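# Remove stained block from row, lay it flat, close gap

## Task

Pull the yellowish-brown stained block out of the line of blocks standing on their edges, lay it down flat on an empty part of the bench clear of that line, then push the remaining grey blocks together so their faces touch each other again, leaving all of this stable once the robot lets go.

## Robot and tools

Robot: two arms. left_arm carries a left hand and sits on the +y side; right_arm carries a right hand on the -y side. Calibrated bases: left_arm (+0.029, +0.247, +0.015) m, quat_wxyz (+1.000, 0, 0, +0.007); right_arm (+0.038, -0.261, +0.021) m, quat_wxyz (+1.000, 0, 0, +0.005). A two-camera stand is fixed behind the arms. A loose object may occasionally get nudged by an outside push.

Scene frame: origin at table-top height, halfway between the nominal bases; +x reaches out over the table, +z is up, +y toward left_arm. Arm names do not match image left and right. All reported poses, velocities and targets use this frame.

execute_actions(actions, cameras). actions is a list of actions; each action is a list of 1 to 15 rows, one row per 1/30 s step. If an action has fewer than 15 rows, its final row repeats for the rest. Each action lasts 0.5 s. Every row is a single list of 48 numbers, all within [-1, 1], covering both arms even if one stays still, in this order: left dx, dy, dz, rx, ry, rz; left 16 hand motors; left current_limit; left speed; then the same 24 for the right arm.

Arm numbers (dx..rz) are offsets, not poses. They are measured along scene-frame axes from that arm's Hand target as it stood when the action began; every row in the action counts from that same start, not from the row before. Sending the same offset in a new action moves the arm further. Scale: 1.0 equals 0.6 m for dx, dy, dz and 180 degrees for rx, ry, rz, which together form one rotation vector; rotation happens about the Hand target position. A translation longer than 1.0 gets shortened along its direction. Each step, commanded orientation is limited to 40 degrees from the measured one. The hand point often stops short of its target; idling does not help, but a new action (even zeros) re-requests it; if it still rests short, command the missing distance. Very small moves may not start. To stop pressing into something, command the target back beyond the hand point. The right arm's elbow sags under load, so aim higher. Near the first joint axis a small hand move can swing the whole arm. Rest error of a few cm is normal and not proof of contact.

Hand numbers are absolute goals, not offsets. Order for each hand: index_abd, index_mcp, index_pip, index_dip, middle_abd, middle_mcp, middle_pip, middle_dip, ring_abd, ring_mcp, ring_pip, ring_dip, thumb_cmc, thumb_axl, thumb_mcp, thumb_ipl. Each maps linearly between its two stops; toward -1 the _mcp/_pip/_dip joints curl toward the palm, _abd swings away from the thumb, thumb_cmc brings the thumb across in front of the palm. Open hand: +0.00, +0.75, +0.58, +0.70, +0.00, +0.75, +0.58, +0.70, +0.00, +0.75, +0.58, +0.70, +0.71, +0.68, +0.23, +0.17. A pinch-ready shape (thumb in front): +0.00, +0.49, +0.17, +0.70, +0.00, +0.75, +0.58, +0.92, +0.00, +0.94, +0.58, +0.70, -0.56, +0.68, +0.04, +0.06. current_limit: -1 to +1 maps to 0 to 550 mA (floor 11 mA); low values may not lift a finger. speed: goal set-points travel at (speed + 1)/2 of 8.5 rad/s. Start values are +0.4 and -0.6; settings persist. A 0 is a real goal, so to keep a hand unchanged resend its hand_goal, hand_current_limit and hand_speed.

Hand geometry (right hand; on the left hand x flips sign, including the mast): hand point +z runs along straight fingers, +x across the palm away from the thumb, +y out of the palm face (palm face at y = -0.062 m). Straight fingertips reach about z = +0.112; the thumb tip when straight sits 0.154 m to the thumb side. A rigid mast at the wrist (x +0.05 to +0.10, z -0.16 to -0.11, up to y = +0.06 m) can collide with things. Fingertips have 0.03 m rubber caps.

cameras: names to return; ["all"] for every one, [] for none; omitted or null gives all only when actions is empty. Unknown names invalidate the call. Cameras: cam_high, cam_low, cam_left_wrist, cam_right_wrist, each 896x504. Wrist images may lag while the arm moves.

Results: end_effector_position (m) and end_effector_quat_wxyz of each hand point; Hand target (the commanded pose after clipping, base for the next offsets); Joint velocities (may read within noise or be omitted); joint torques (include arm weight, offset and noisy; numbers 3 and 4 wrap at ±28 N m); hand_goal, hand_measured, hand_current_ma (positive means pushing toward -1), hand_state per motor: moving, goal, blocked, overload; hand_current_limit, hand_speed; motor temperatures. A finger presses only while its goal lies past the object surface. MOTOR HOT appears at 85 °C; at 100 °C an OVER-TEMPERATURE FAULT drops that arm for 30 to 60 s or more. A hand motor at 495 mA or above for 5 s shuts down for 10 s. When an arm stops, hand commands sent meanwhile are discarded.

zoom_image(camera, region): camera is one of cam_high, cam_low, cam_left_wrist, cam_right_wrist, and must appear in the latest images; region [x0, y0, x1, y1] in pixels from the top-left, no more than 504 wide and 504 tall.

finished_scene(scene): scene 1, optional; ends permanently. Call only when the result holds on its own.

Avoid: dropping or releasing moving blocks, letting anything leave the table, hitting fixed or heavy objects, hard shoves, arms touching each other or one hand gripping the other, long pushes toward unreachable poses (heat), and sustained high finger current.

Each tool is called after "Emit:" as name(argument=value, ...), one argument or row to a line, values as JSON.

## Session

Emit:
execute_actions(
  actions=[],
)

Scene clock: 0.00 s.
left_arm: end_effector_position=(+0.5722, -0.1258, +0.1507) hand_goal=(+0.000, +0.754, +0.576, +0.696, +0.000, +0.754, +0.576, +0.696, +0.000, +0.754, +0.576, +0.696, +0.714, +0.678, +0.226, +0.168) hand_measured=(+0.000, +0.754, +0.576, +0.696, +0.000, +0.754, +0.576, +0.696, +0.000, +0.754, +0.576, +0.696, +0.714, +0.678, +0.226, +0.168) hand_current_ma=(+0, +0, +0, +0, +0, +0, +0, +0, +0, +0, +0, +0, +0, +0, +0, +0) hand_state=(goal, goal, goal, goal, goal, goal, goal, goal, goal, goal, goal, goal, goal, goal, goal, goal) hand_current_limit=0.40 hand_speed=-0.60 end_effector_quat_wxyz=(+0.310, +0.527, +0.746, -0.263) | right_arm: end_effector_position=(+0.3423, -0.4667, +0.3831) hand_goal=(+0.000, +0.754, +0.576, +0.696, +0.000, +0.754, +0.576, +0.696, +0.000, +0.754, +0.576, +0.696, +0.714, +0.678, +0.226, +0.168) hand_measured=(+0.000, +0.754, +0.576, +0.696, +0.000, +0.754, +0.576, +0.696, +0.000, +0.754, +0.576, +0.696, +0.714, +0.678, +0.226, +0.168) hand_current_ma=(+0, +0, +0, +0, +0, +0, +0, +0, +0, +0, +0, +0, +0, +0, +0, +0) hand_state=(goal, goal, goal, goal, goal, goal, goal, goal, goal, goal, goal, goal, goal, goal, goal, goal) hand_current_limit=0.40 hand_speed=-0.60 end_effector_quat_wxyz=(+0.239, +0.791, +0.560, -0.063)
Joint positions: left_arm=[-0.596 1.685 1.231 -0.428 0.523 -1.114] | right_arm=[-0.408 0.858 1.091 -1.447 0.356 -0.125]
Joint velocities: within noise
Joint torques (N m): no reading
Motor temperatures (°C): left_arm=[29 29 27 27 27 29] | right_arm=[27 29 27 29 30 30]
Heat: left arm: hottest waist 29 °C; right arm: hottest wrist yaw 30 °C.
Hand target: left_arm +0.5787, -0.1299, +0.1575; +0.318, +0.527, +0.743, -0.263 | right_arm +0.3449, -0.4677, +0.3954; +0.248, +0.790, +0.557, -0.057

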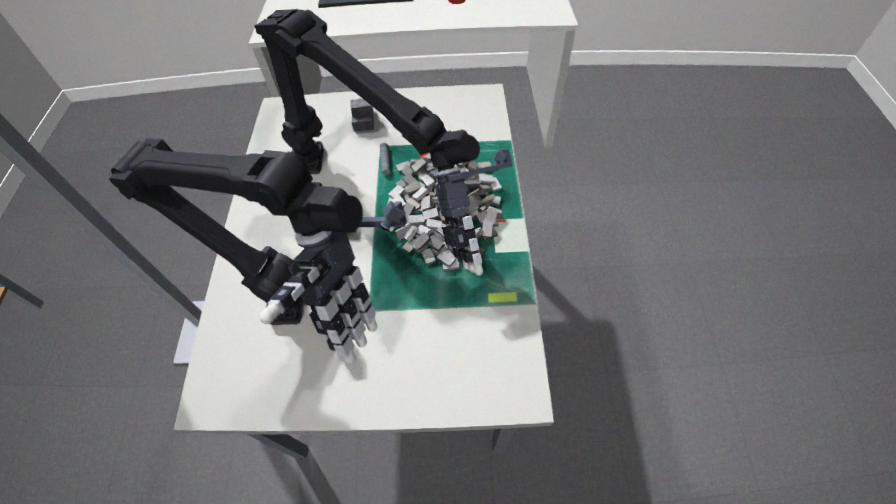

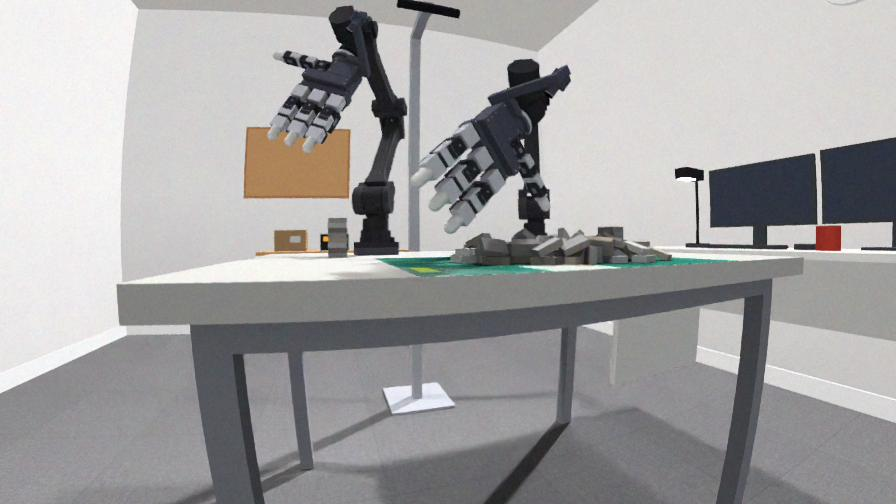

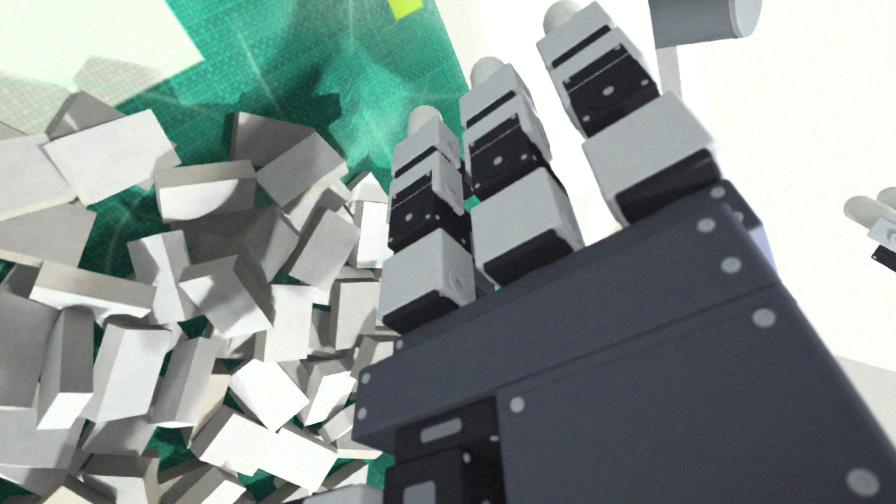

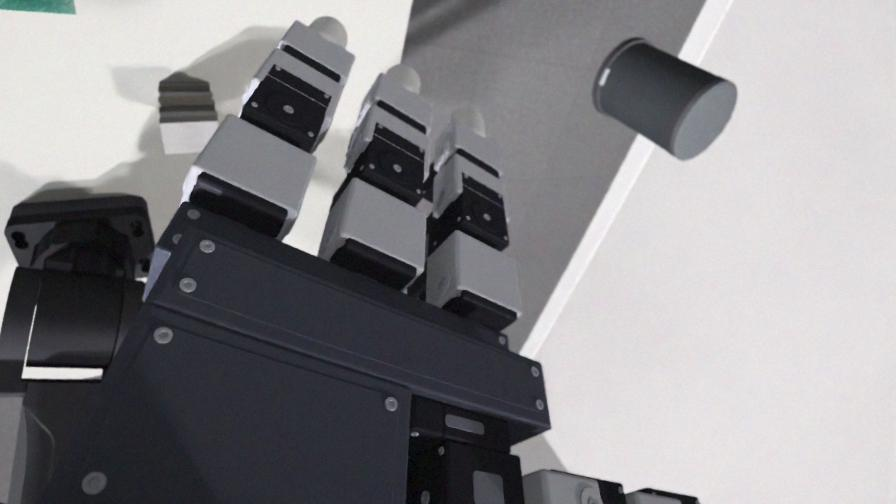

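Emit:
zoom_image(
  camera="cam_right_wrist",
  region=[100, 40, 300, 180],
)

Emit:
zoom_image(
  camera="cam_low",
  region=[300, 190, 440, 280],
)

Emit:
zoom_image(
  camera="cam_high",
  region=[260, 80, 560, 320],
)

Emit:
zoom_image(
  camera="cam_low",
  region=[440, 200, 700, 290],
)

Scaled by 2.520 from the camera's 896x504 image, which has a finer 1280x720 frame.

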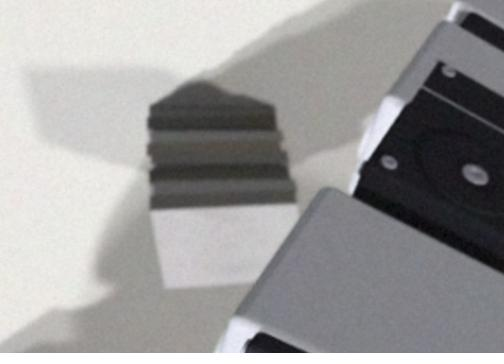

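Scaled by 3.600 from the camera's 896x504 image, which has a finer 1280x720 frame.

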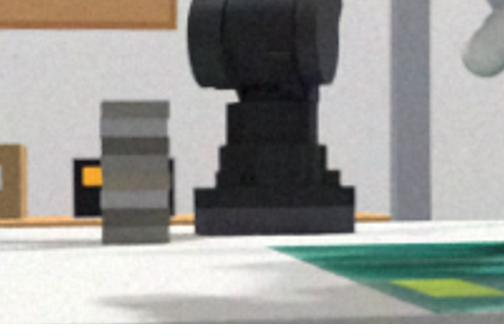

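Scaled by 1.680 from the camera's 896x504 image, which has a finer 1280x720 frame.

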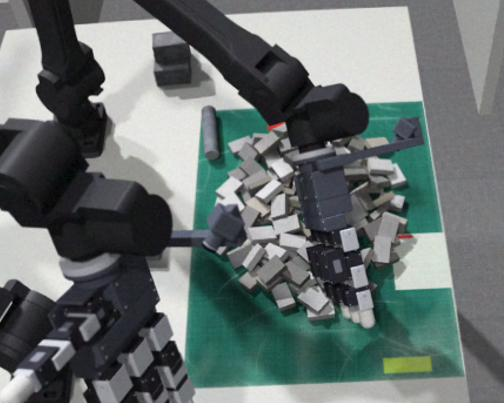

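Scaled by 1.938 from the camera's 896x504 image, which has a finer 1280x720 frame.

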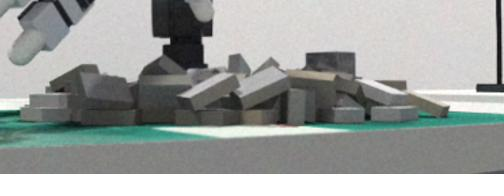

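Emit:
execute_actions(
  actions=[
    [[0,0,0.05,0,0,0,0,0.754,0.576,0.696,0,0.754,0.576,0.696,0,0.754,0.576,0.696,0.714,0.678,0.226,0.168,0.4,-0.6,0,0,0,0,0,0,0,0.754,0.576,0.696,0,0.754,0.576,0.696,0,0.754,0.576,0.696,0.714,0.678,0.226,0.168,0.4,-0.6],[0,0,0.1,0,0,0,0,0.754,0.576,0.696,0,0.754,0.576,0.696,0,0.754,0.576,0.696,0.714,0.678,0.226,0.168,0.4,-0.6,0,0,0,0,0,0,0,0.754,0.576,0.696,0,0.754,0.576,0.696,0,0.754,0.576,0.696,0.714,0.678,0.226,0.168,0.4,-0.6]],
    [[0,0.05,0.1,0,0,0,0,0.754,0.576,0.696,0,0.754,0.576,0.696,0,0.754,0.576,0.696,0.714,0.678,0.226,0.168,0.4,-0.6,0,0,0,0,0,0,0,0.754,0.576,0.696,0,0.754,0.576,0.696,0,0.754,0.576,0.696,0.714,0.678,0.226,0.168,0.4,-0.6]],
    [[0,0.1,0.1,0,0,0,0,0.754,0.576,0.696,0,0.754,0.576,0.696,0,0.754,0.576,0.696,0.714,0.678,0.226,0.168,0.4,-0.6,0,0,0,0,0,0,0,0.754,0.576,0.696,0,0.754,0.576,0.696,0,0.754,0.576,0.696,0.714,0.678,0.226,0.168,0.4,-0.6]],
  ],
  cameras=["all"],
)

Scene clock: 4.43 s.
left_arm: end_effector_position=(+0.5716, -0.0325, +0.3262) hand_goal=(+0.000, +0.754, +0.576, +0.696, +0.000, +0.754, +0.576, +0.696, +0.000, +0.754, +0.576, +0.696, +0.714, +0.678, +0.226, +0.168) hand_measured=(+0.000, +0.752, +0.576, +0.696, +0.000, +0.752, +0.576, +0.696, +0.000, +0.752, +0.576, +0.696, +0.714, +0.678, +0.224, +0.168) hand_current_ma=(+2, -4, +2, +0, +2, -4, +2, +0, +2, -3, +2, +0, +0, -2, -5, -1) hand_state=(goal, goal, goal, goal, goal, goal, goal, goal, goal, goal, goal, goal, goal, goal, goal, goal) hand_current_limit=0.40 hand_speed=-0.60 end_effector_quat_wxyz=(+0.312, +0.520, +0.750, -0.264) | right_arm: end_effector_position=(+0.3423, -0.4667, +0.3831) hand_goal=(+0.000, +0.754, +0.576, +0.696, +0.000, +0.754, +0.576, +0.696, +0.000, +0.754, +0.576, +0.696, +0.714, +0.678, +0.226, +0.168) hand_measured=(+0.000, +0.754, +0.576, +0.696, +0.000, +0.754, +0.576, +0.696, +0.000, +0.754, +0.576, +0.696, +0.714, +0.678, +0.224, +0.168) hand_current_ma=(+0, -2, +2, +0, +0, -2, +2, +0, +0, -2, +2, +0, +1, -2, -5, -1) hand_state=(goal, goal, goal, goal, goal, goal, goal, goal, goal, goal, goal, goal, goal, goal, goal, goal) hand_current_limit=0.40 hand_speed=-0.60 end_effector_quat_wxyz=(+0.239, +0.791, +0.560, -0.063)
Joint positions: left_arm=[-0.435 1.472 1.463 -0.945 0.617 -0.983] | right_arm=[-0.408 0.858 1.091 -1.447 0.356 -0.125]
Joint torques (N m): left_arm=[-0.67 -9.7 13.46 0.7 0.58 0.07] | right_arm=[-1.08 -4.13 11.1 0.98 0.51 -0.11]
Heat: left arm: hottest waist 29 °C; right arm: hottest wrist yaw 31 °C.
Hand target: left_arm +0.5787, -0.0397, +0.3373; +0.317, +0.527, +0.743, -0.263 | right_arm +0.3449, -0.4677, +0.3954; +0.248, +0.790, +0.557, -0.057
Off the commanded pose: left_arm 0.015 m, 1 deg | right_arm 0.013 m, 1 deg.
camera_calibration:
cam_left_wrist: T_world_to_cam=[[-0.377857, -0.662597, 0.646676, -0.0544107], [-0.75107, 0.627789, 0.204389, 0.336129], [-0.541403, -0.408469, -0.734871, 0.660595], [0, 0, 0, 1]] pos_world=[0.589545, 0.0227623, 0.451937]

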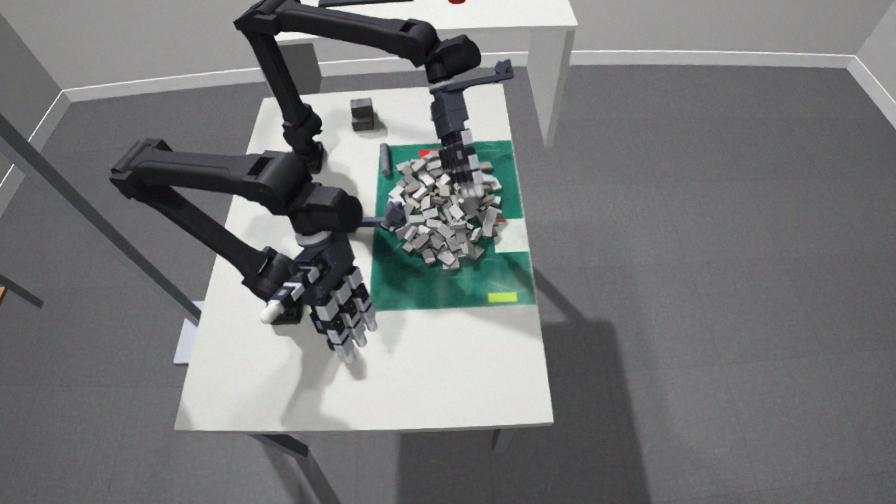

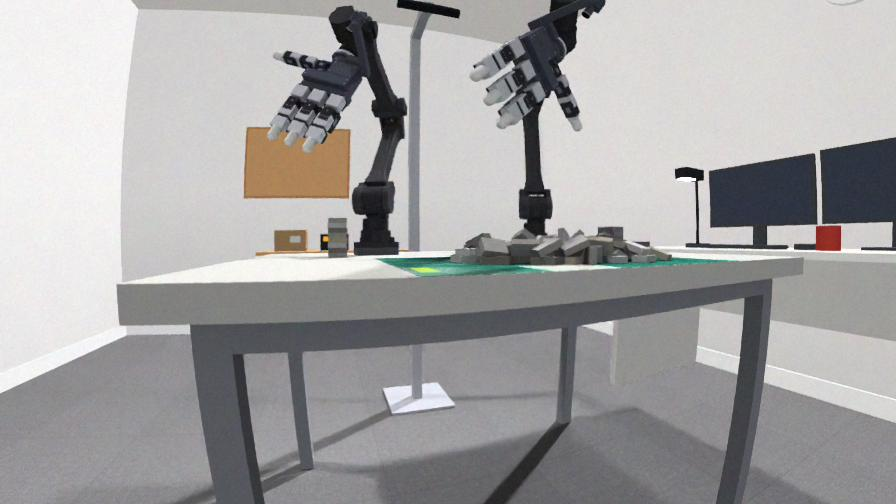

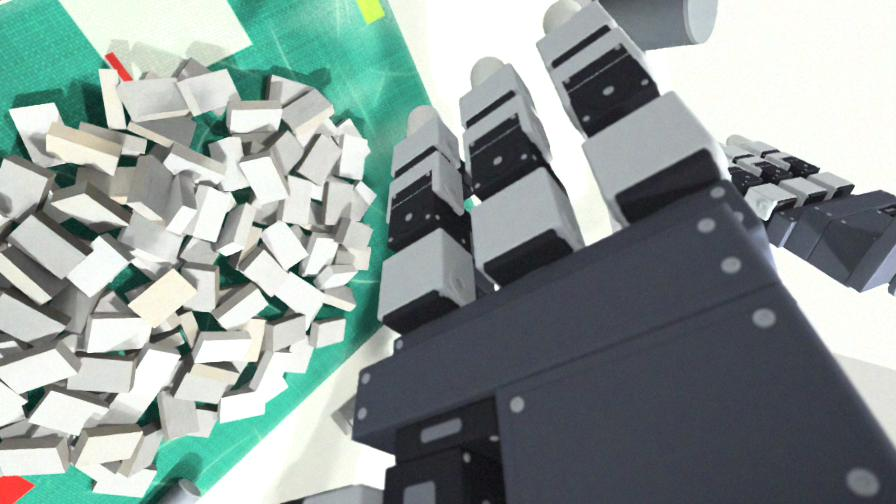

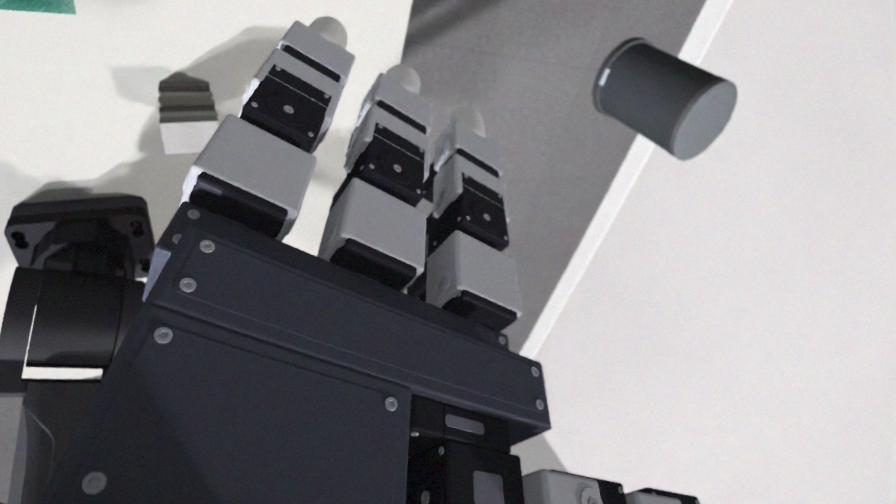

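Emit:
zoom_image(
  camera="cam_left_wrist",
  region=[220, 340, 440, 500],
)

Emit:
zoom_image(
  camera="cam_high",
  region=[320, 130, 560, 290],
)

Scaled by 2.291 from the camera's 896x504 image, which has a finer 1280x720 frame.

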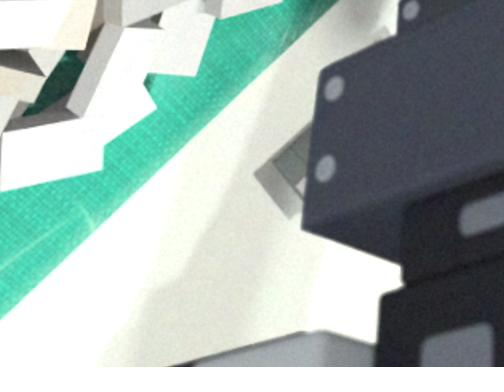

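Scaled by 2.100 from the camera's 896x504 image, which has a finer 1280x720 frame.

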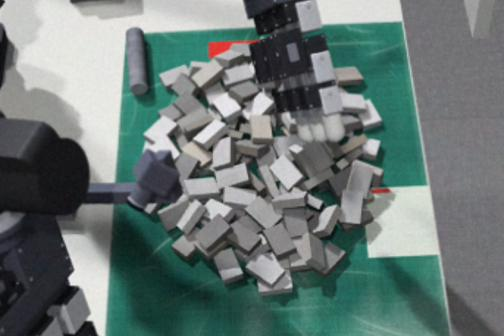

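Emit:
execute_actions(
  actions=[
    [[0,0.06,0,0,0,0,0,0.754,0.576,0.696,0,0.754,0.576,0.696,0,0.754,0.576,0.696,0.714,0.678,0.226,0.168,0.4,-0.6,-0.03,-0.04,0,0,0,-0.035,0,0.754,0.576,0.696,0,0.754,0.576,0.696,0,0.754,0.576,0.696,0.714,0.678,0.226,0.168,0.4,-0.6],[0,0.12,0,0,0,0,0,0.754,0.576,0.696,0,0.754,0.576,0.696,0,0.754,0.576,0.696,0.714,0.678,0.226,0.168,0.4,-0.6,-0.06,-0.08,0,0,0,-0.07,0,0.754,0.576,0.696,0,0.754,0.576,0.696,0,0.754,0.576,0.696,0.714,0.678,0.226,0.168,0.4,-0.6]],
    [[0,0.06,0,0,0,0,0,0.754,0.576,0.696,0,0.754,0.576,0.696,0,0.754,0.576,0.696,0.714,0.678,0.226,0.168,0.4,-0.6,-0.03,-0.04,0,0,0,-0.035,0,0.754,0.576,0.696,0,0.754,0.576,0.696,0,0.754,0.576,0.696,0.714,0.678,0.226,0.168,0.4,-0.6],[0,0.12,0,0,0,0,0,0.754,0.576,0.696,0,0.754,0.576,0.696,0,0.754,0.576,0.696,0.714,0.678,0.226,0.168,0.4,-0.6,-0.06,-0.08,0,0,0,-0.07,0,0.754,0.576,0.696,0,0.754,0.576,0.696,0,0.754,0.576,0.696,0.714,0.678,0.226,0.168,0.4,-0.6]],
    [[0,0.06,0,0,0,0,0,0.754,0.576,0.696,0,0.754,0.576,0.696,0,0.754,0.576,0.696,0.714,0.678,0.226,0.168,0.4,-0.6,-0.03,-0.04,0,0,0,-0.035,0,0.754,0.576,0.696,0,0.754,0.576,0.696,0,0.754,0.576,0.696,0.714,0.678,0.226,0.168,0.4,-0.6],[0,0.08,0,0,0,0,0,0.754,0.576,0.696,0,0.754,0.576,0.696,0,0.754,0.576,0.696,0.714,0.678,0.226,0.168,0.4,-0.6,-0.06,-0.08,0,0,0,-0.07,0,0.754,0.576,0.696,0,0.754,0.576,0.696,0,0.754,0.576,0.696,0.714,0.678,0.226,0.168,0.4,-0.6]],
  ],
  cameras=["all"],
)

Scene clock: 7.97 s.
left_arm: end_effector_position=(+0.5729, +0.1557, +0.3303) hand_goal=(+0.000, +0.754, +0.576, +0.696, +0.000, +0.754, +0.576, +0.696, +0.000, +0.754, +0.576, +0.696, +0.714, +0.678, +0.226, +0.168) hand_measured=(+0.000, +0.752, +0.576, +0.696, +0.000, +0.752, +0.576, +0.696, +0.000, +0.752, +0.576, +0.696, +0.714, +0.678, +0.224, +0.168) hand_current_ma=(+2, -4, +2, +0, +2, -4, +2, +0, +2, -3, +2, +0, +0, -2, -5, -1) hand_state=(goal, goal, goal, goal, goal, goal, goal, goal, goal, goal, goal, goal, goal, goal, goal, goal) hand_current_limit=0.40 hand_speed=-0.60 end_effector_quat_wxyz=(+0.315, +0.520, +0.749, -0.264) | right_arm: end_effector_position=(+0.2339, -0.6041, +0.3672) hand_goal=(+0.000, +0.754, +0.576, +0.696, +0.000, +0.754, +0.576, +0.696, +0.000, +0.754, +0.576, +0.696, +0.714, +0.678, +0.226, +0.168) hand_measured=(+0.000, +0.754, +0.576, +0.696, +0.000, +0.754, +0.576, +0.696, +0.000, +0.754, +0.576, +0.696, +0.716, +0.678, +0.224, +0.168) hand_current_ma=(+0, +0, +2, +0, +0, -1, +2, +0, +0, -1, +2, +0, +3, -2, -7, -1) hand_state=(goal, goal, goal, goal, goal, goal, goal, goal, goal, goal, goal, goal, goal, goal, goal, goal) hand_current_limit=0.40 hand_speed=-0.60 end_effector_quat_wxyz=(+0.200, +0.926, +0.286, -0.146)
Joint positions: left_arm=[-0.028 1.419 1.441 -1.289 0.805 -0.501] | right_arm=[-0.792 0.998 1.135 -1.475 0.446 0.137]
Joint torques (N m): left_arm=[-0.56 -8.7 11.99 0.24 0.87 0.1] | right_arm=[-1.55 -5.48 13.9 0.05 0.57 0.07]
Heat: left arm: hottest waist 29 °C; right arm: hottest wrist yaw 31 °C.
Hand target: left_arm +0.5786, +0.1522, +0.3374; +0.317, +0.527, +0.743, -0.263 | right_arm +0.2369, -0.6116, +0.3953; +0.216, +0.928, +0.271, -0.135
Off the commanded pose: left_arm 0.010 m, 1 deg | right_arm 0.029 m, 3 deg.
camera_calibration:
cam_left_wrist: T_world_to_cam=[[-0.381966, -0.659856, 0.647065, 0.0699258], [-0.751792, 0.629063, 0.197711, 0.220489], [-0.537505, -0.410939, -0.736354, 0.739836], [0, 0, 0, 1]] pos_world=[0.590136, 0.211467, 0.455942]
cam_right_wrist: T_world_to_cam=[[-0.297574, -0.82066, 0.487818, -0.570545], [-0.530651, 0.566942, 0.630069, 0.190015], [-0.793637, -0.0713684, -0.604191, 0.491105], [0, 0, 0, 1]] pos_world=[0.320811, -0.540902, 0.455321]

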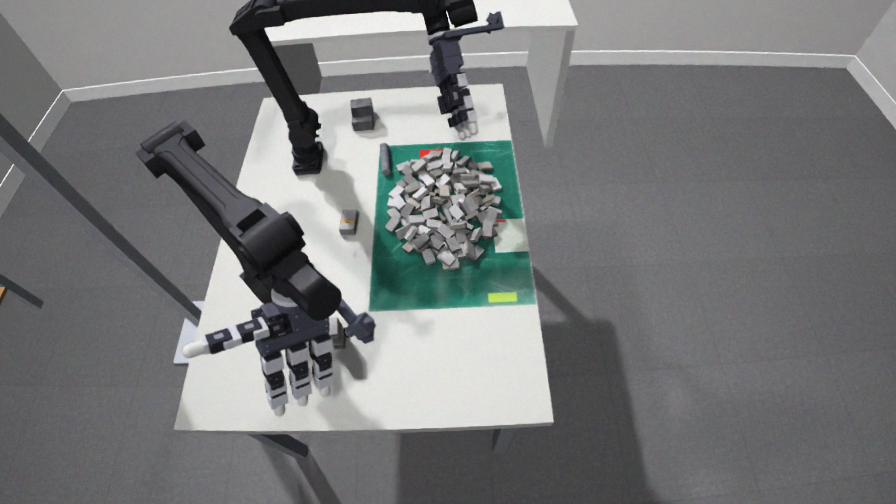

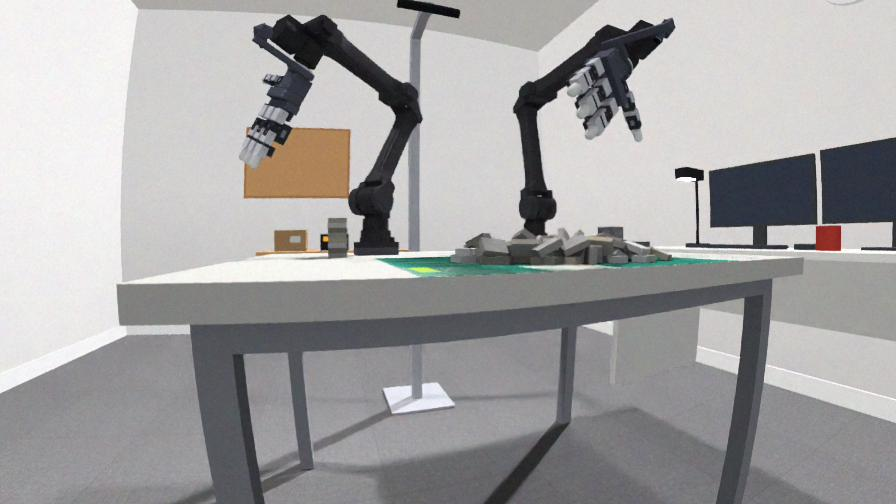

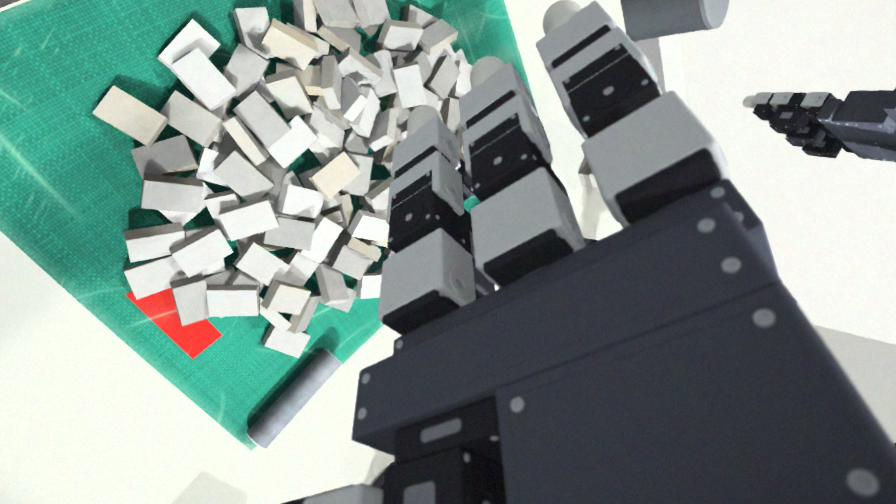

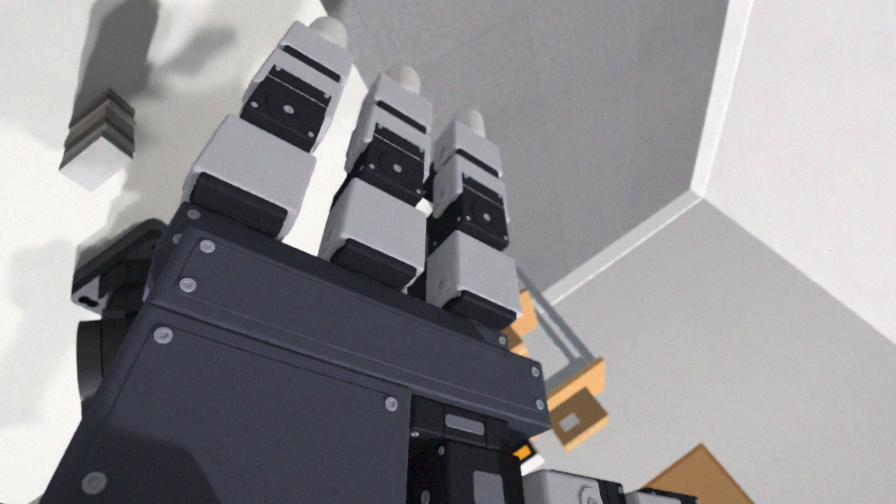

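The row seems to be near (348,222) in cam_high.

Emit:
zoom_image(
  camera="cam_high",
  region=[320, 195, 376, 251],
)

Emit:
zoom_image(
  camera="cam_high",
  region=[330, 80, 420, 190],
)

Emit:
zoom_image(
  camera="cam_high",
  region=[310, 290, 400, 380],
)

Scaled by 9.000 from the camera's 896x504 image, which has a finer 1280x720 frame.

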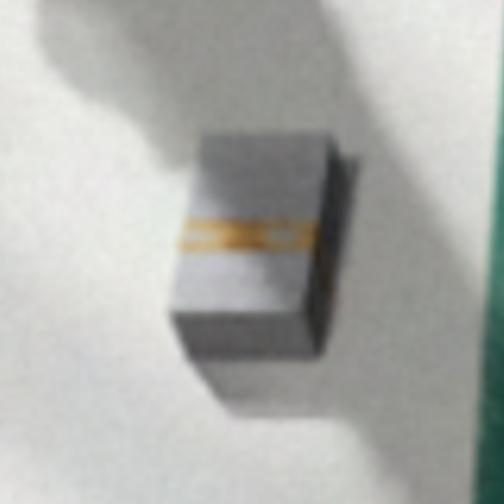

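Scaled by 4.582 from the camera's 896x504 image, which has a finer 1280x720 frame.

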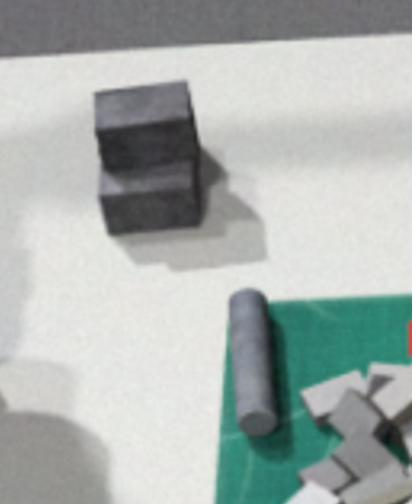

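Scaled by 5.600 from the camera's 896x504 image, which has a finer 1280x720 frame.

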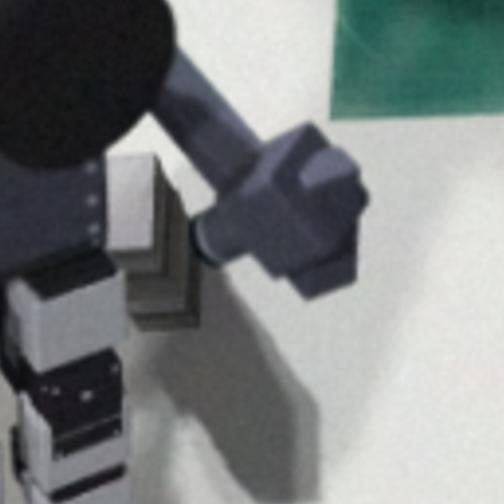

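Emit:
execute_actions(
  actions=[
    [[0,0,0,0,0,0,0,0.754,0.576,0.696,0,0.754,0.576,0.696,0,0.754,0.576,0.696,0.714,0.678,0.226,0.168,0.4,-0.6,0.0906,0.1483,-0.0194,-0.0175,0.0548,0.1301,0,0.88,0.2,0.696,0,0.9,0.7,0.696,0,0.9,0.7,0.696,0.4,0.678,0.1,0.1,0.4,-0.6]],
    [[0,0,0,0,0,0,0,0.754,0.576,0.696,0,0.754,0.576,0.696,0,0.754,0.576,0.696,0.714,0.678,0.226,0.168,0.4,-0.6,0.0906,0.1483,-0.0194,-0.0175,0.0548,0.1301,0,0.88,-0.2,0.696,0,1,0.85,0.696,0,1,0.85,0.696,0.1,0.678,0,0.05,0.4,-0.6]],
    [[0,0,0,0,0,0,0,0.754,0.576,0.696,0,0.754,0.576,0.696,0,0.754,0.576,0.696,0.714,0.678,0.226,0.168,0.4,-0.6,0.0906,0.1483,-0.0194,-0.0175,0.0548,0.1301,0,0.88,-0.5,0.696,0,1,0.85,0.696,0,1,0.85,0.696,-0.2,0.678,-0.1,0.02,0.4,-0.6]],
  ],
  cameras=["cam_high"],
)

Scene clock: 32.10 s.
left_arm: end_effector_position=(+0.5730, +0.1556, +0.3304) hand_goal=(+0.000, +0.754, +0.576, +0.696, +0.000, +0.754, +0.576, +0.696, +0.000, +0.754, +0.576, +0.696, +0.714, +0.678, +0.226, +0.168) hand_measured=(+0.000, +0.752, +0.576, +0.696, +0.000, +0.752, +0.576, +0.696, +0.000, +0.752, +0.576, +0.696, +0.714, +0.678, +0.224, +0.168) hand_current_ma=(+2, -4, +2, +0, +2, -4, +2, +0, +2, -3, +2, +0, +0, -2, -5, -1) hand_state=(goal, goal, goal, goal, goal, goal, goal, goal, goal, goal, goal, goal, goal, goal, goal, goal) hand_current_limit=0.40 hand_speed=-0.60 end_effector_quat_wxyz=(+0.315, +0.521, +0.748, -0.264) | right_arm: end_effector_position=(+0.3950, -0.3464, +0.3464) hand_goal=(+0.000, +0.880, -0.500, +0.696, +0.000, +1.000, +0.850, +0.696, +0.000, +1.000, +0.850, +0.696, -0.200, +0.678, -0.100, +0.020) hand_measured=(+0.000, +0.880, -0.494, +0.696, +0.000, +0.996, +0.846, +0.696, +0.000, +0.994, +0.844, +0.696, -0.204, +0.678, -0.102, +0.022) hand_current_ma=(-1, +0, +14, +0, -1, -14, -13, +0, -1, -16, -15, +0, -9, -2, -4, +4) hand_state=(goal, goal, goal, goal, goal, goal, goal, goal, goal, goal, goal, goal, goal, goal, goal, goal) hand_current_limit=0.40 hand_speed=-0.60 end_effector_quat_wxyz=(+0.245, +0.528, +0.780, -0.230)
Joint positions: left_arm=[-0.028 1.419 1.441 -1.289 0.805 -0.499] | right_arm=[0.028 0.949 1.079 -1.554 0.673 -0.393]
Joint torques (N m): left_arm=[-0.67 -8.7 12.05 0.18 0.87 0.1] | right_arm=[-1.03 -4.84 11.66 0.21 0.92 -0.22]
Motor temperatures (°C): left_arm=[29 30 32 27 28 29] | right_arm=[27 29 32 29 31 30]
Heat: left arm: hottest elbow 32 °C; right arm: hottest elbow 32 °C.
Hand target: left_arm +0.5786, +0.1522, +0.3374; +0.317, +0.527, +0.743, -0.263 | right_arm +0.4001, -0.3447, +0.3604; +0.252, +0.524, +0.782, -0.225
Off the commanded pose: left_arm 0.010 m, 1 deg | right_arm 0.015 m, 1 deg.
Images, in order (width x height): cam_high 896x504.

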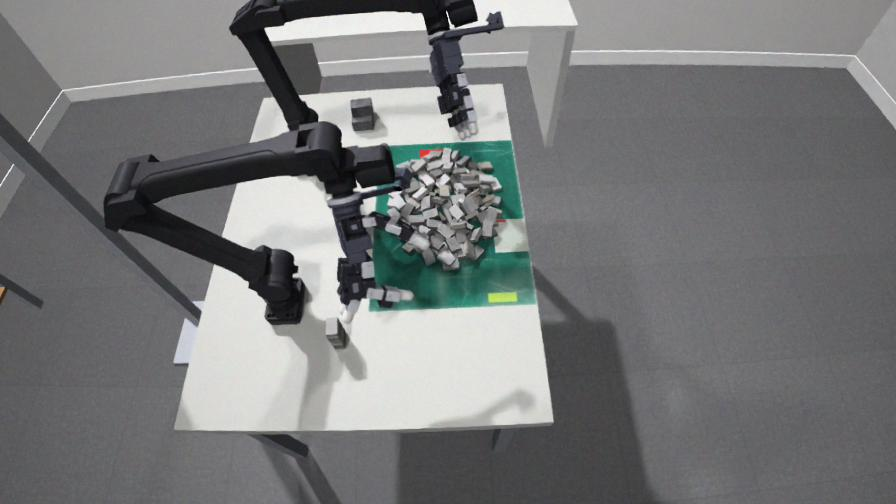

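Emit:
execute_actions(
  actions=[
    [[0,0,0,0,0,0,0,0.754,0.576,0.696,0,0.754,0.576,0.696,0,0.754,0.576,0.696,0.714,0.678,0.226,0.168,0.4,-0.6,-0.0372,0.1256,-0.0333,-0.0478,0.0374,0.1193,0,0.88,-0.65,0.696,0,1,0.85,0.696,0,1,0.85,0.696,-0.35,0.678,-0.15,0.01,0.4,-0.6]],
    [[0,0,0,0,0,0,0,0.754,0.576,0.696,0,0.754,0.576,0.696,0,0.754,0.576,0.696,0.714,0.678,0.226,0.168,0.4,-0.6,-0.0372,0.1256,-0.0333,-0.0478,0.0374,0.1193,0,0.88,-0.79,0.696,0,1,0.85,0.696,0,1,0.85,0.696,-0.49,0.678,-0.17,0.005,0.4,-0.6]],
    [[0,0,0,0,0,0,0,0.754,0.576,0.696,0,0.754,0.576,0.696,0,0.754,0.576,0.696,0.714,0.678,0.226,0.168,0.4,-0.6,-0.0372,0.1256,-0.0333,-0.0478,0.0374,0.1193,0,0.88,-0.79,0.696,0,1,0.85,0.696,0,1,0.85,0.696,-0.49,0.678,-0.17,0.005,0.4,-0.6]],
  ],
  cameras=["cam_high"],
)

Scene clock: 34.73 s.
left_arm: end_effector_position=(+0.5730, +0.1556, +0.3304) hand_goal=(+0.000, +0.754, +0.576, +0.696, +0.000, +0.754, +0.576, +0.696, +0.000, +0.754, +0.576, +0.696, +0.714, +0.678, +0.226, +0.168) hand_measured=(+0.000, +0.752, +0.576, +0.696, +0.000, +0.752, +0.576, +0.696, +0.000, +0.752, +0.576, +0.696, +0.714, +0.678, +0.224, +0.168) hand_current_ma=(+2, -4, +2, +0, +2, -4, +2, +0, +2, -3, +2, +0, +0, -2, -5, -1) hand_state=(goal, goal, goal, goal, goal, goal, goal, goal, goal, goal, goal, goal, goal, goal, goal, goal) hand_current_limit=0.40 hand_speed=-0.60 end_effector_quat_wxyz=(+0.315, +0.521, +0.748, -0.264) | right_arm: end_effector_position=(+0.3333, -0.1205, +0.3090) hand_goal=(+0.000, +0.880, -0.790, +0.696, +0.000, +1.000, +0.850, +0.696, +0.000, +1.000, +0.850, +0.696, -0.490, +0.678, -0.170, +0.006) hand_measured=(+0.000, +0.876, -0.786, +0.696, +0.000, +0.994, +0.846, +0.696, +0.000, +0.994, +0.844, +0.696, -0.494, +0.678, -0.170, +0.008) hand_current_ma=(-1, -9, +12, +0, -2, -18, -13, +0, -2, -18, -15, +0, -10, -2, -2, +5) hand_state=(goal, goal, goal, goal, goal, goal, goal, goal, goal, goal, goal, goal, goal, goal, goal, goal) hand_current_limit=0.40 hand_speed=-0.60 end_effector_quat_wxyz=(+0.309, -0.068, +0.900, -0.299)
Joint positions: left_arm=[-0.028 1.419 1.441 -1.289 0.805 -0.499] | right_arm=[0.721 0.88 0.992 -1.506 0.875 -1.073]
Joint torques (N m): left_arm=[-0.62 -8.64 12.04 0.2 0.87 0.1] | right_arm=[-1.03 -3.78 8.17 1.07 0.9 -0.22]
Heat: left arm: hottest elbow 32 °C; right arm: hottest elbow 33 °C.
Hand target: left_arm +0.5786, +0.1522, +0.3374; +0.317, +0.527, +0.743, -0.263 | right_arm +0.3331, -0.1186, +0.3006; +0.304, -0.078, +0.901, -0.300
Off the commanded pose: left_arm 0.010 m, 1 deg | right_arm 0.009 m, 1 deg.
Images, in order (width x height): cam_high 896x504.

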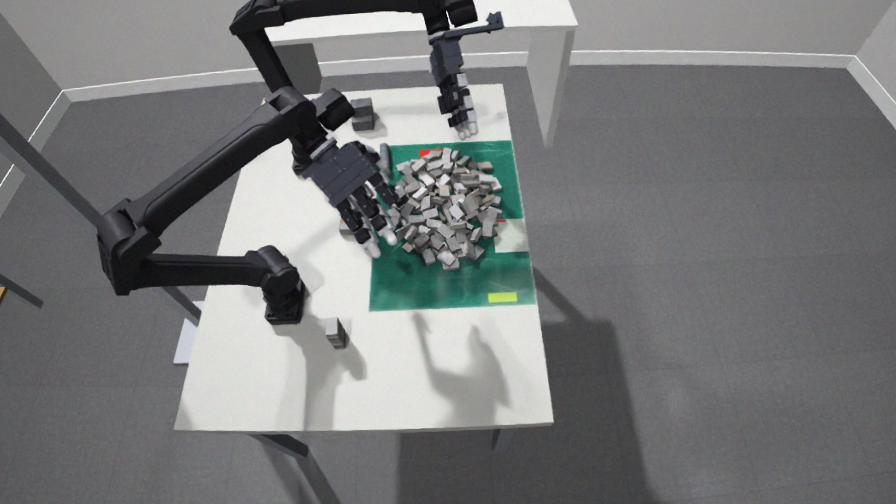

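Emit:
execute_actions(
  actions=[
    [[0,0,0,0,0,0,0,0.754,0.576,0.696,0,0.754,0.576,0.696,0,0.754,0.576,0.696,0.714,0.678,0.226,0.168,0.4,-0.6,-0.085,0.0439,-0.0444,-0.0679,0.0042,0.1075,0,0.88,-0.79,0.696,0,1,0.85,0.696,0,1,0.85,0.696,-0.49,0.678,-0.17,0.005,0.4,-0.6]],
    [[0,0,0,0,0,0,0,0.754,0.576,0.696,0,0.754,0.576,0.696,0,0.754,0.576,0.696,0.714,0.678,0.226,0.168,0.4,-0.6,-0.085,0.0439,-0.0444,-0.0679,0.0042,0.1075,0,0.88,-0.79,0.696,0,1,0.85,0.696,0,1,0.85,0.696,-0.49,0.678,-0.17,0.005,0.4,-0.6]],
    [[-0.0437,-0.1234,0,0,0,0,0,0.754,0.576,0.696,0,0.754,0.576,0.696,0,0.754,0.576,0.696,0.714,0.678,0.226,0.168,0.4,-0.6,-0.085,0.0439,-0.0444,-0.0679,0.0042,0.1075,0,0.88,-0.79,0.696,0,1,0.85,0.696,0,1,0.85,0.696,-0.49,0.678,-0.17,0.005,0.4,-0.6]],
    [[-0.0437,-0.1234,0,0,0,0,0,0.754,0.576,0.696,0,0.754,0.576,0.696,0,0.754,0.576,0.696,0.714,0.678,0.226,0.168,0.4,-0.6,0,0,0,0,0,0,0,0.88,-0.79,0.696,0,1,0.85,0.696,0,1,0.85,0.696,-0.49,0.678,-0.17,0.005,0.4,-0.6]],
    [[-0.0437,-0.1234,0,0,0,0,0,0.754,0.576,0.696,0,0.754,0.576,0.696,0,0.754,0.576,0.696,0.714,0.678,0.226,0.168,0.4,-0.6,0,0,0,0,0,0,0,0.88,-0.79,0.696,0,1,0.85,0.696,0,1,0.85,0.696,-0.49,0.678,-0.17,0.005,0.4,-0.6]],
  ],
  cameras=["all"],
)

Scene clock: 38.57 s.
left_arm: end_effector_position=(+0.4952, -0.0704, +0.3410) hand_goal=(+0.000, +0.754, +0.576, +0.696, +0.000, +0.754, +0.576, +0.696, +0.000, +0.754, +0.576, +0.696, +0.714, +0.678, +0.226, +0.168) hand_measured=(+0.002, +0.752, +0.576, +0.696, +0.002, +0.752, +0.576, +0.696, +0.002, +0.752, +0.576, +0.696, +0.714, +0.678, +0.224, +0.168) hand_current_ma=(+3, -4, +2, +0, +3, -5, +2, +0, +3, -4, +2, +0, +0, -2, -5, -1) hand_state=(goal, goal, goal, goal, goal, goal, goal, goal, goal, goal, goal, goal, goal, goal, goal, goal) hand_current_limit=0.40 hand_speed=-0.60 end_effector_quat_wxyz=(+0.315, +0.534, +0.739, -0.263) | right_arm: end_effector_position=(+0.1819, -0.0372, +0.2289) hand_goal=(+0.000, +0.880, -0.790, +0.696, +0.000, +1.000, +0.850, +0.696, +0.000, +1.000, +0.850, +0.696, -0.490, +0.678, -0.170, +0.006) hand_measured=(+0.000, +0.874, -0.786, +0.696, +0.000, +0.992, +0.846, +0.696, +0.000, +0.992, +0.844, +0.696, -0.494, +0.678, -0.170, +0.008) hand_current_ma=(-1, -17, +8, +0, -2, -26, -13, +0, -2, -26, -15, +0, -9, -2, -1, +5) hand_state=(goal, goal, goal, goal, goal, goal, goal, goal, goal, goal, goal, goal, goal, goal, goal, goal) hand_current_limit=0.40 hand_speed=-0.60 end_effector_quat_wxyz=(-0.358, +0.583, -0.627, +0.372)
Joint positions: left_arm=[-0.584 1.329 1.342 -0.894 0.535 -1.087] | right_arm=[1.424 0.826 0.779 -1.373 1.078 -1.725]
Joint torques (N m): left_arm=[0.15 -8.47 10.03 1.84 0.33 -0.11] | right_arm=[-0.85 -3.55 7.68 0.94 1.08 -0.26]
Heat: left arm: hottest elbow 33 °C; right arm: hottest elbow 33 °C.
Hand target: left_arm +0.5000, -0.0699, +0.3375; +0.318, +0.527, +0.743, -0.263 | right_arm +0.1800, -0.0397, +0.2206; -0.354, +0.591, -0.622, +0.373
Off the commanded pose: left_arm 0.006 m, 1 deg | right_arm 0.009 m, 1 deg.
camera_calibration:
cam_left_wrist: T_world_to_cam=[[-0.411277, -0.652248, 0.636729, -0.097381], [-0.735901, 0.649796, 0.190299, 0.29832], [-0.537866, -0.390304, -0.747237, 0.618358], [0, 0, 0, 1]] pos_world=[0.512078, -0.0160165, 0.467295]
cam_right_wrist: T_world_to_cam=[[-0.230569, 0.834261, -0.500846, 0.222424], [-0.355853, 0.406767, 0.841374, -0.15792], [0.905652, 0.372223, 0.203087, -0.0707106], [0, 0, 0, 1]] pos_world=[0.059127, -0.0950028, 0.25863]

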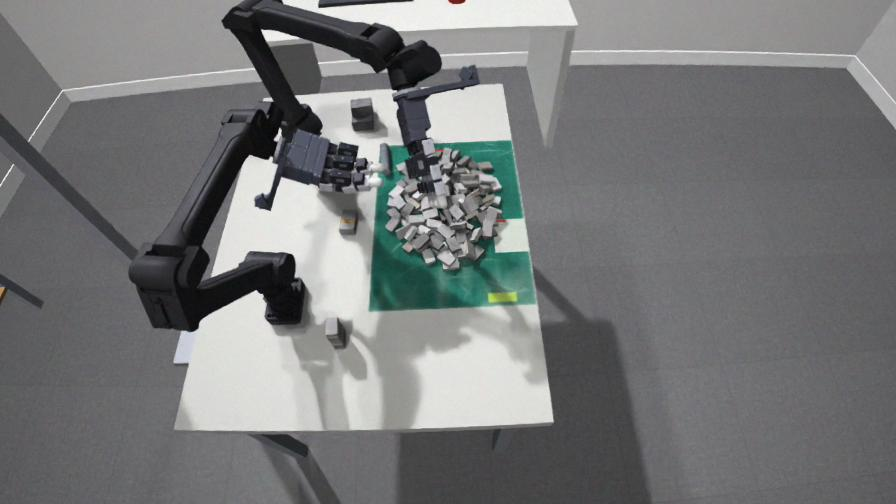

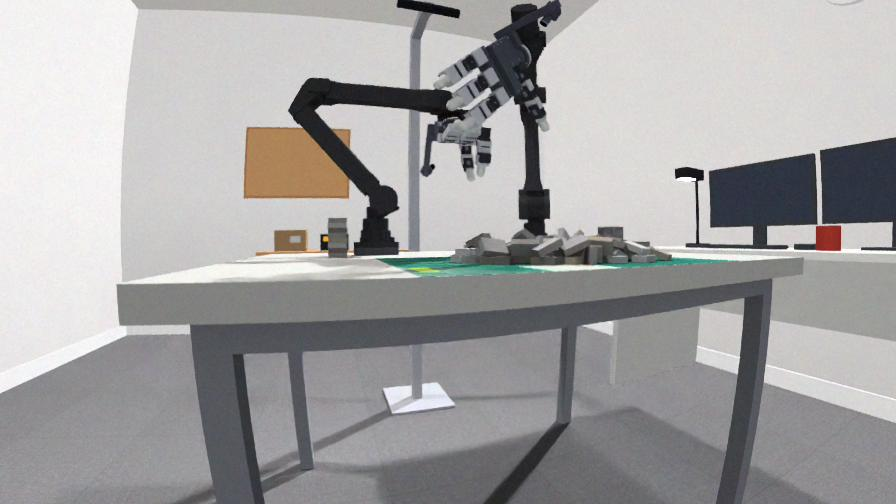

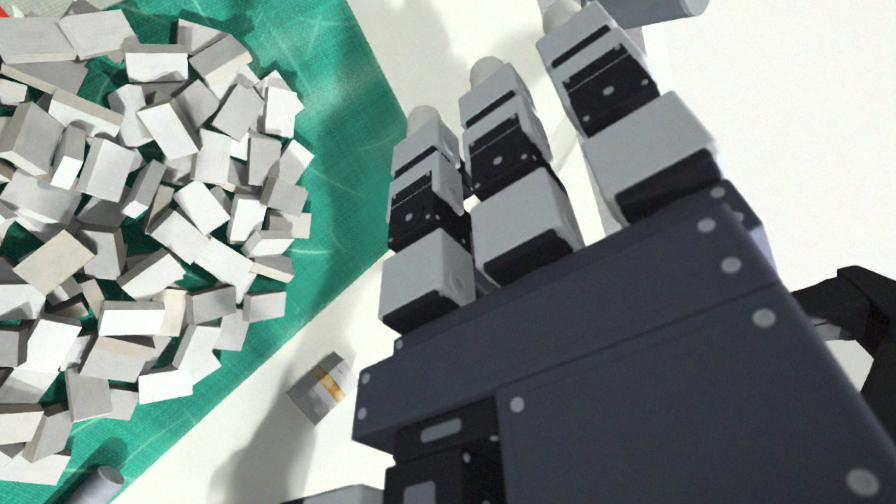

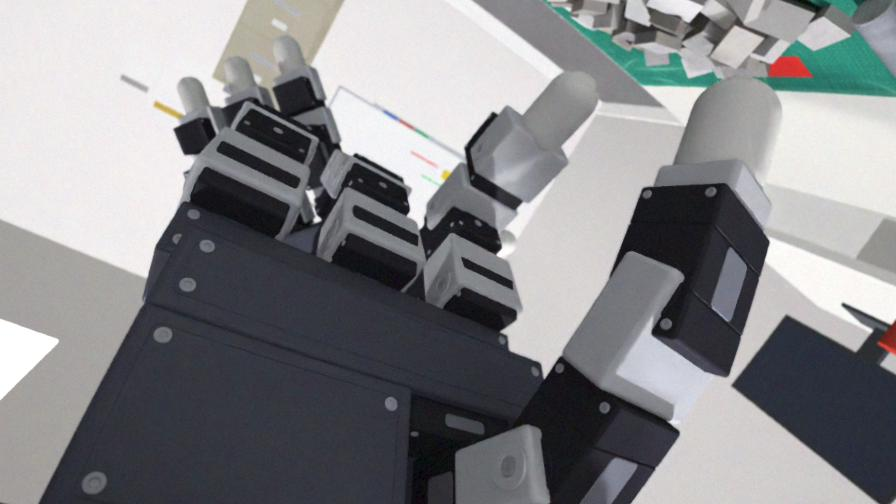

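Emit:
zoom_image(
  camera="cam_left_wrist",
  region=[270, 335, 380, 445],
)

Emit:
zoom_image(
  camera="cam_high",
  region=[320, 195, 376, 251],
)

Scaled by 4.582 from the camera's 896x504 image, which has a finer 1280x720 frame.

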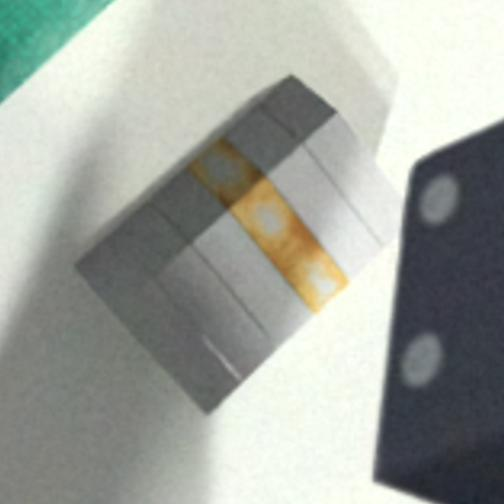

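Scaled by 9.000 from the camera's 896x504 image, which has a finer 1280x720 frame.

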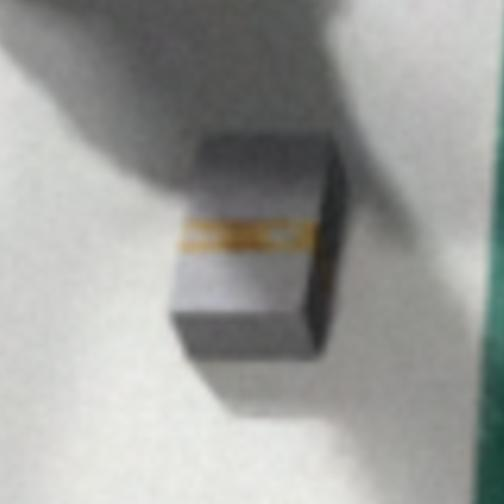

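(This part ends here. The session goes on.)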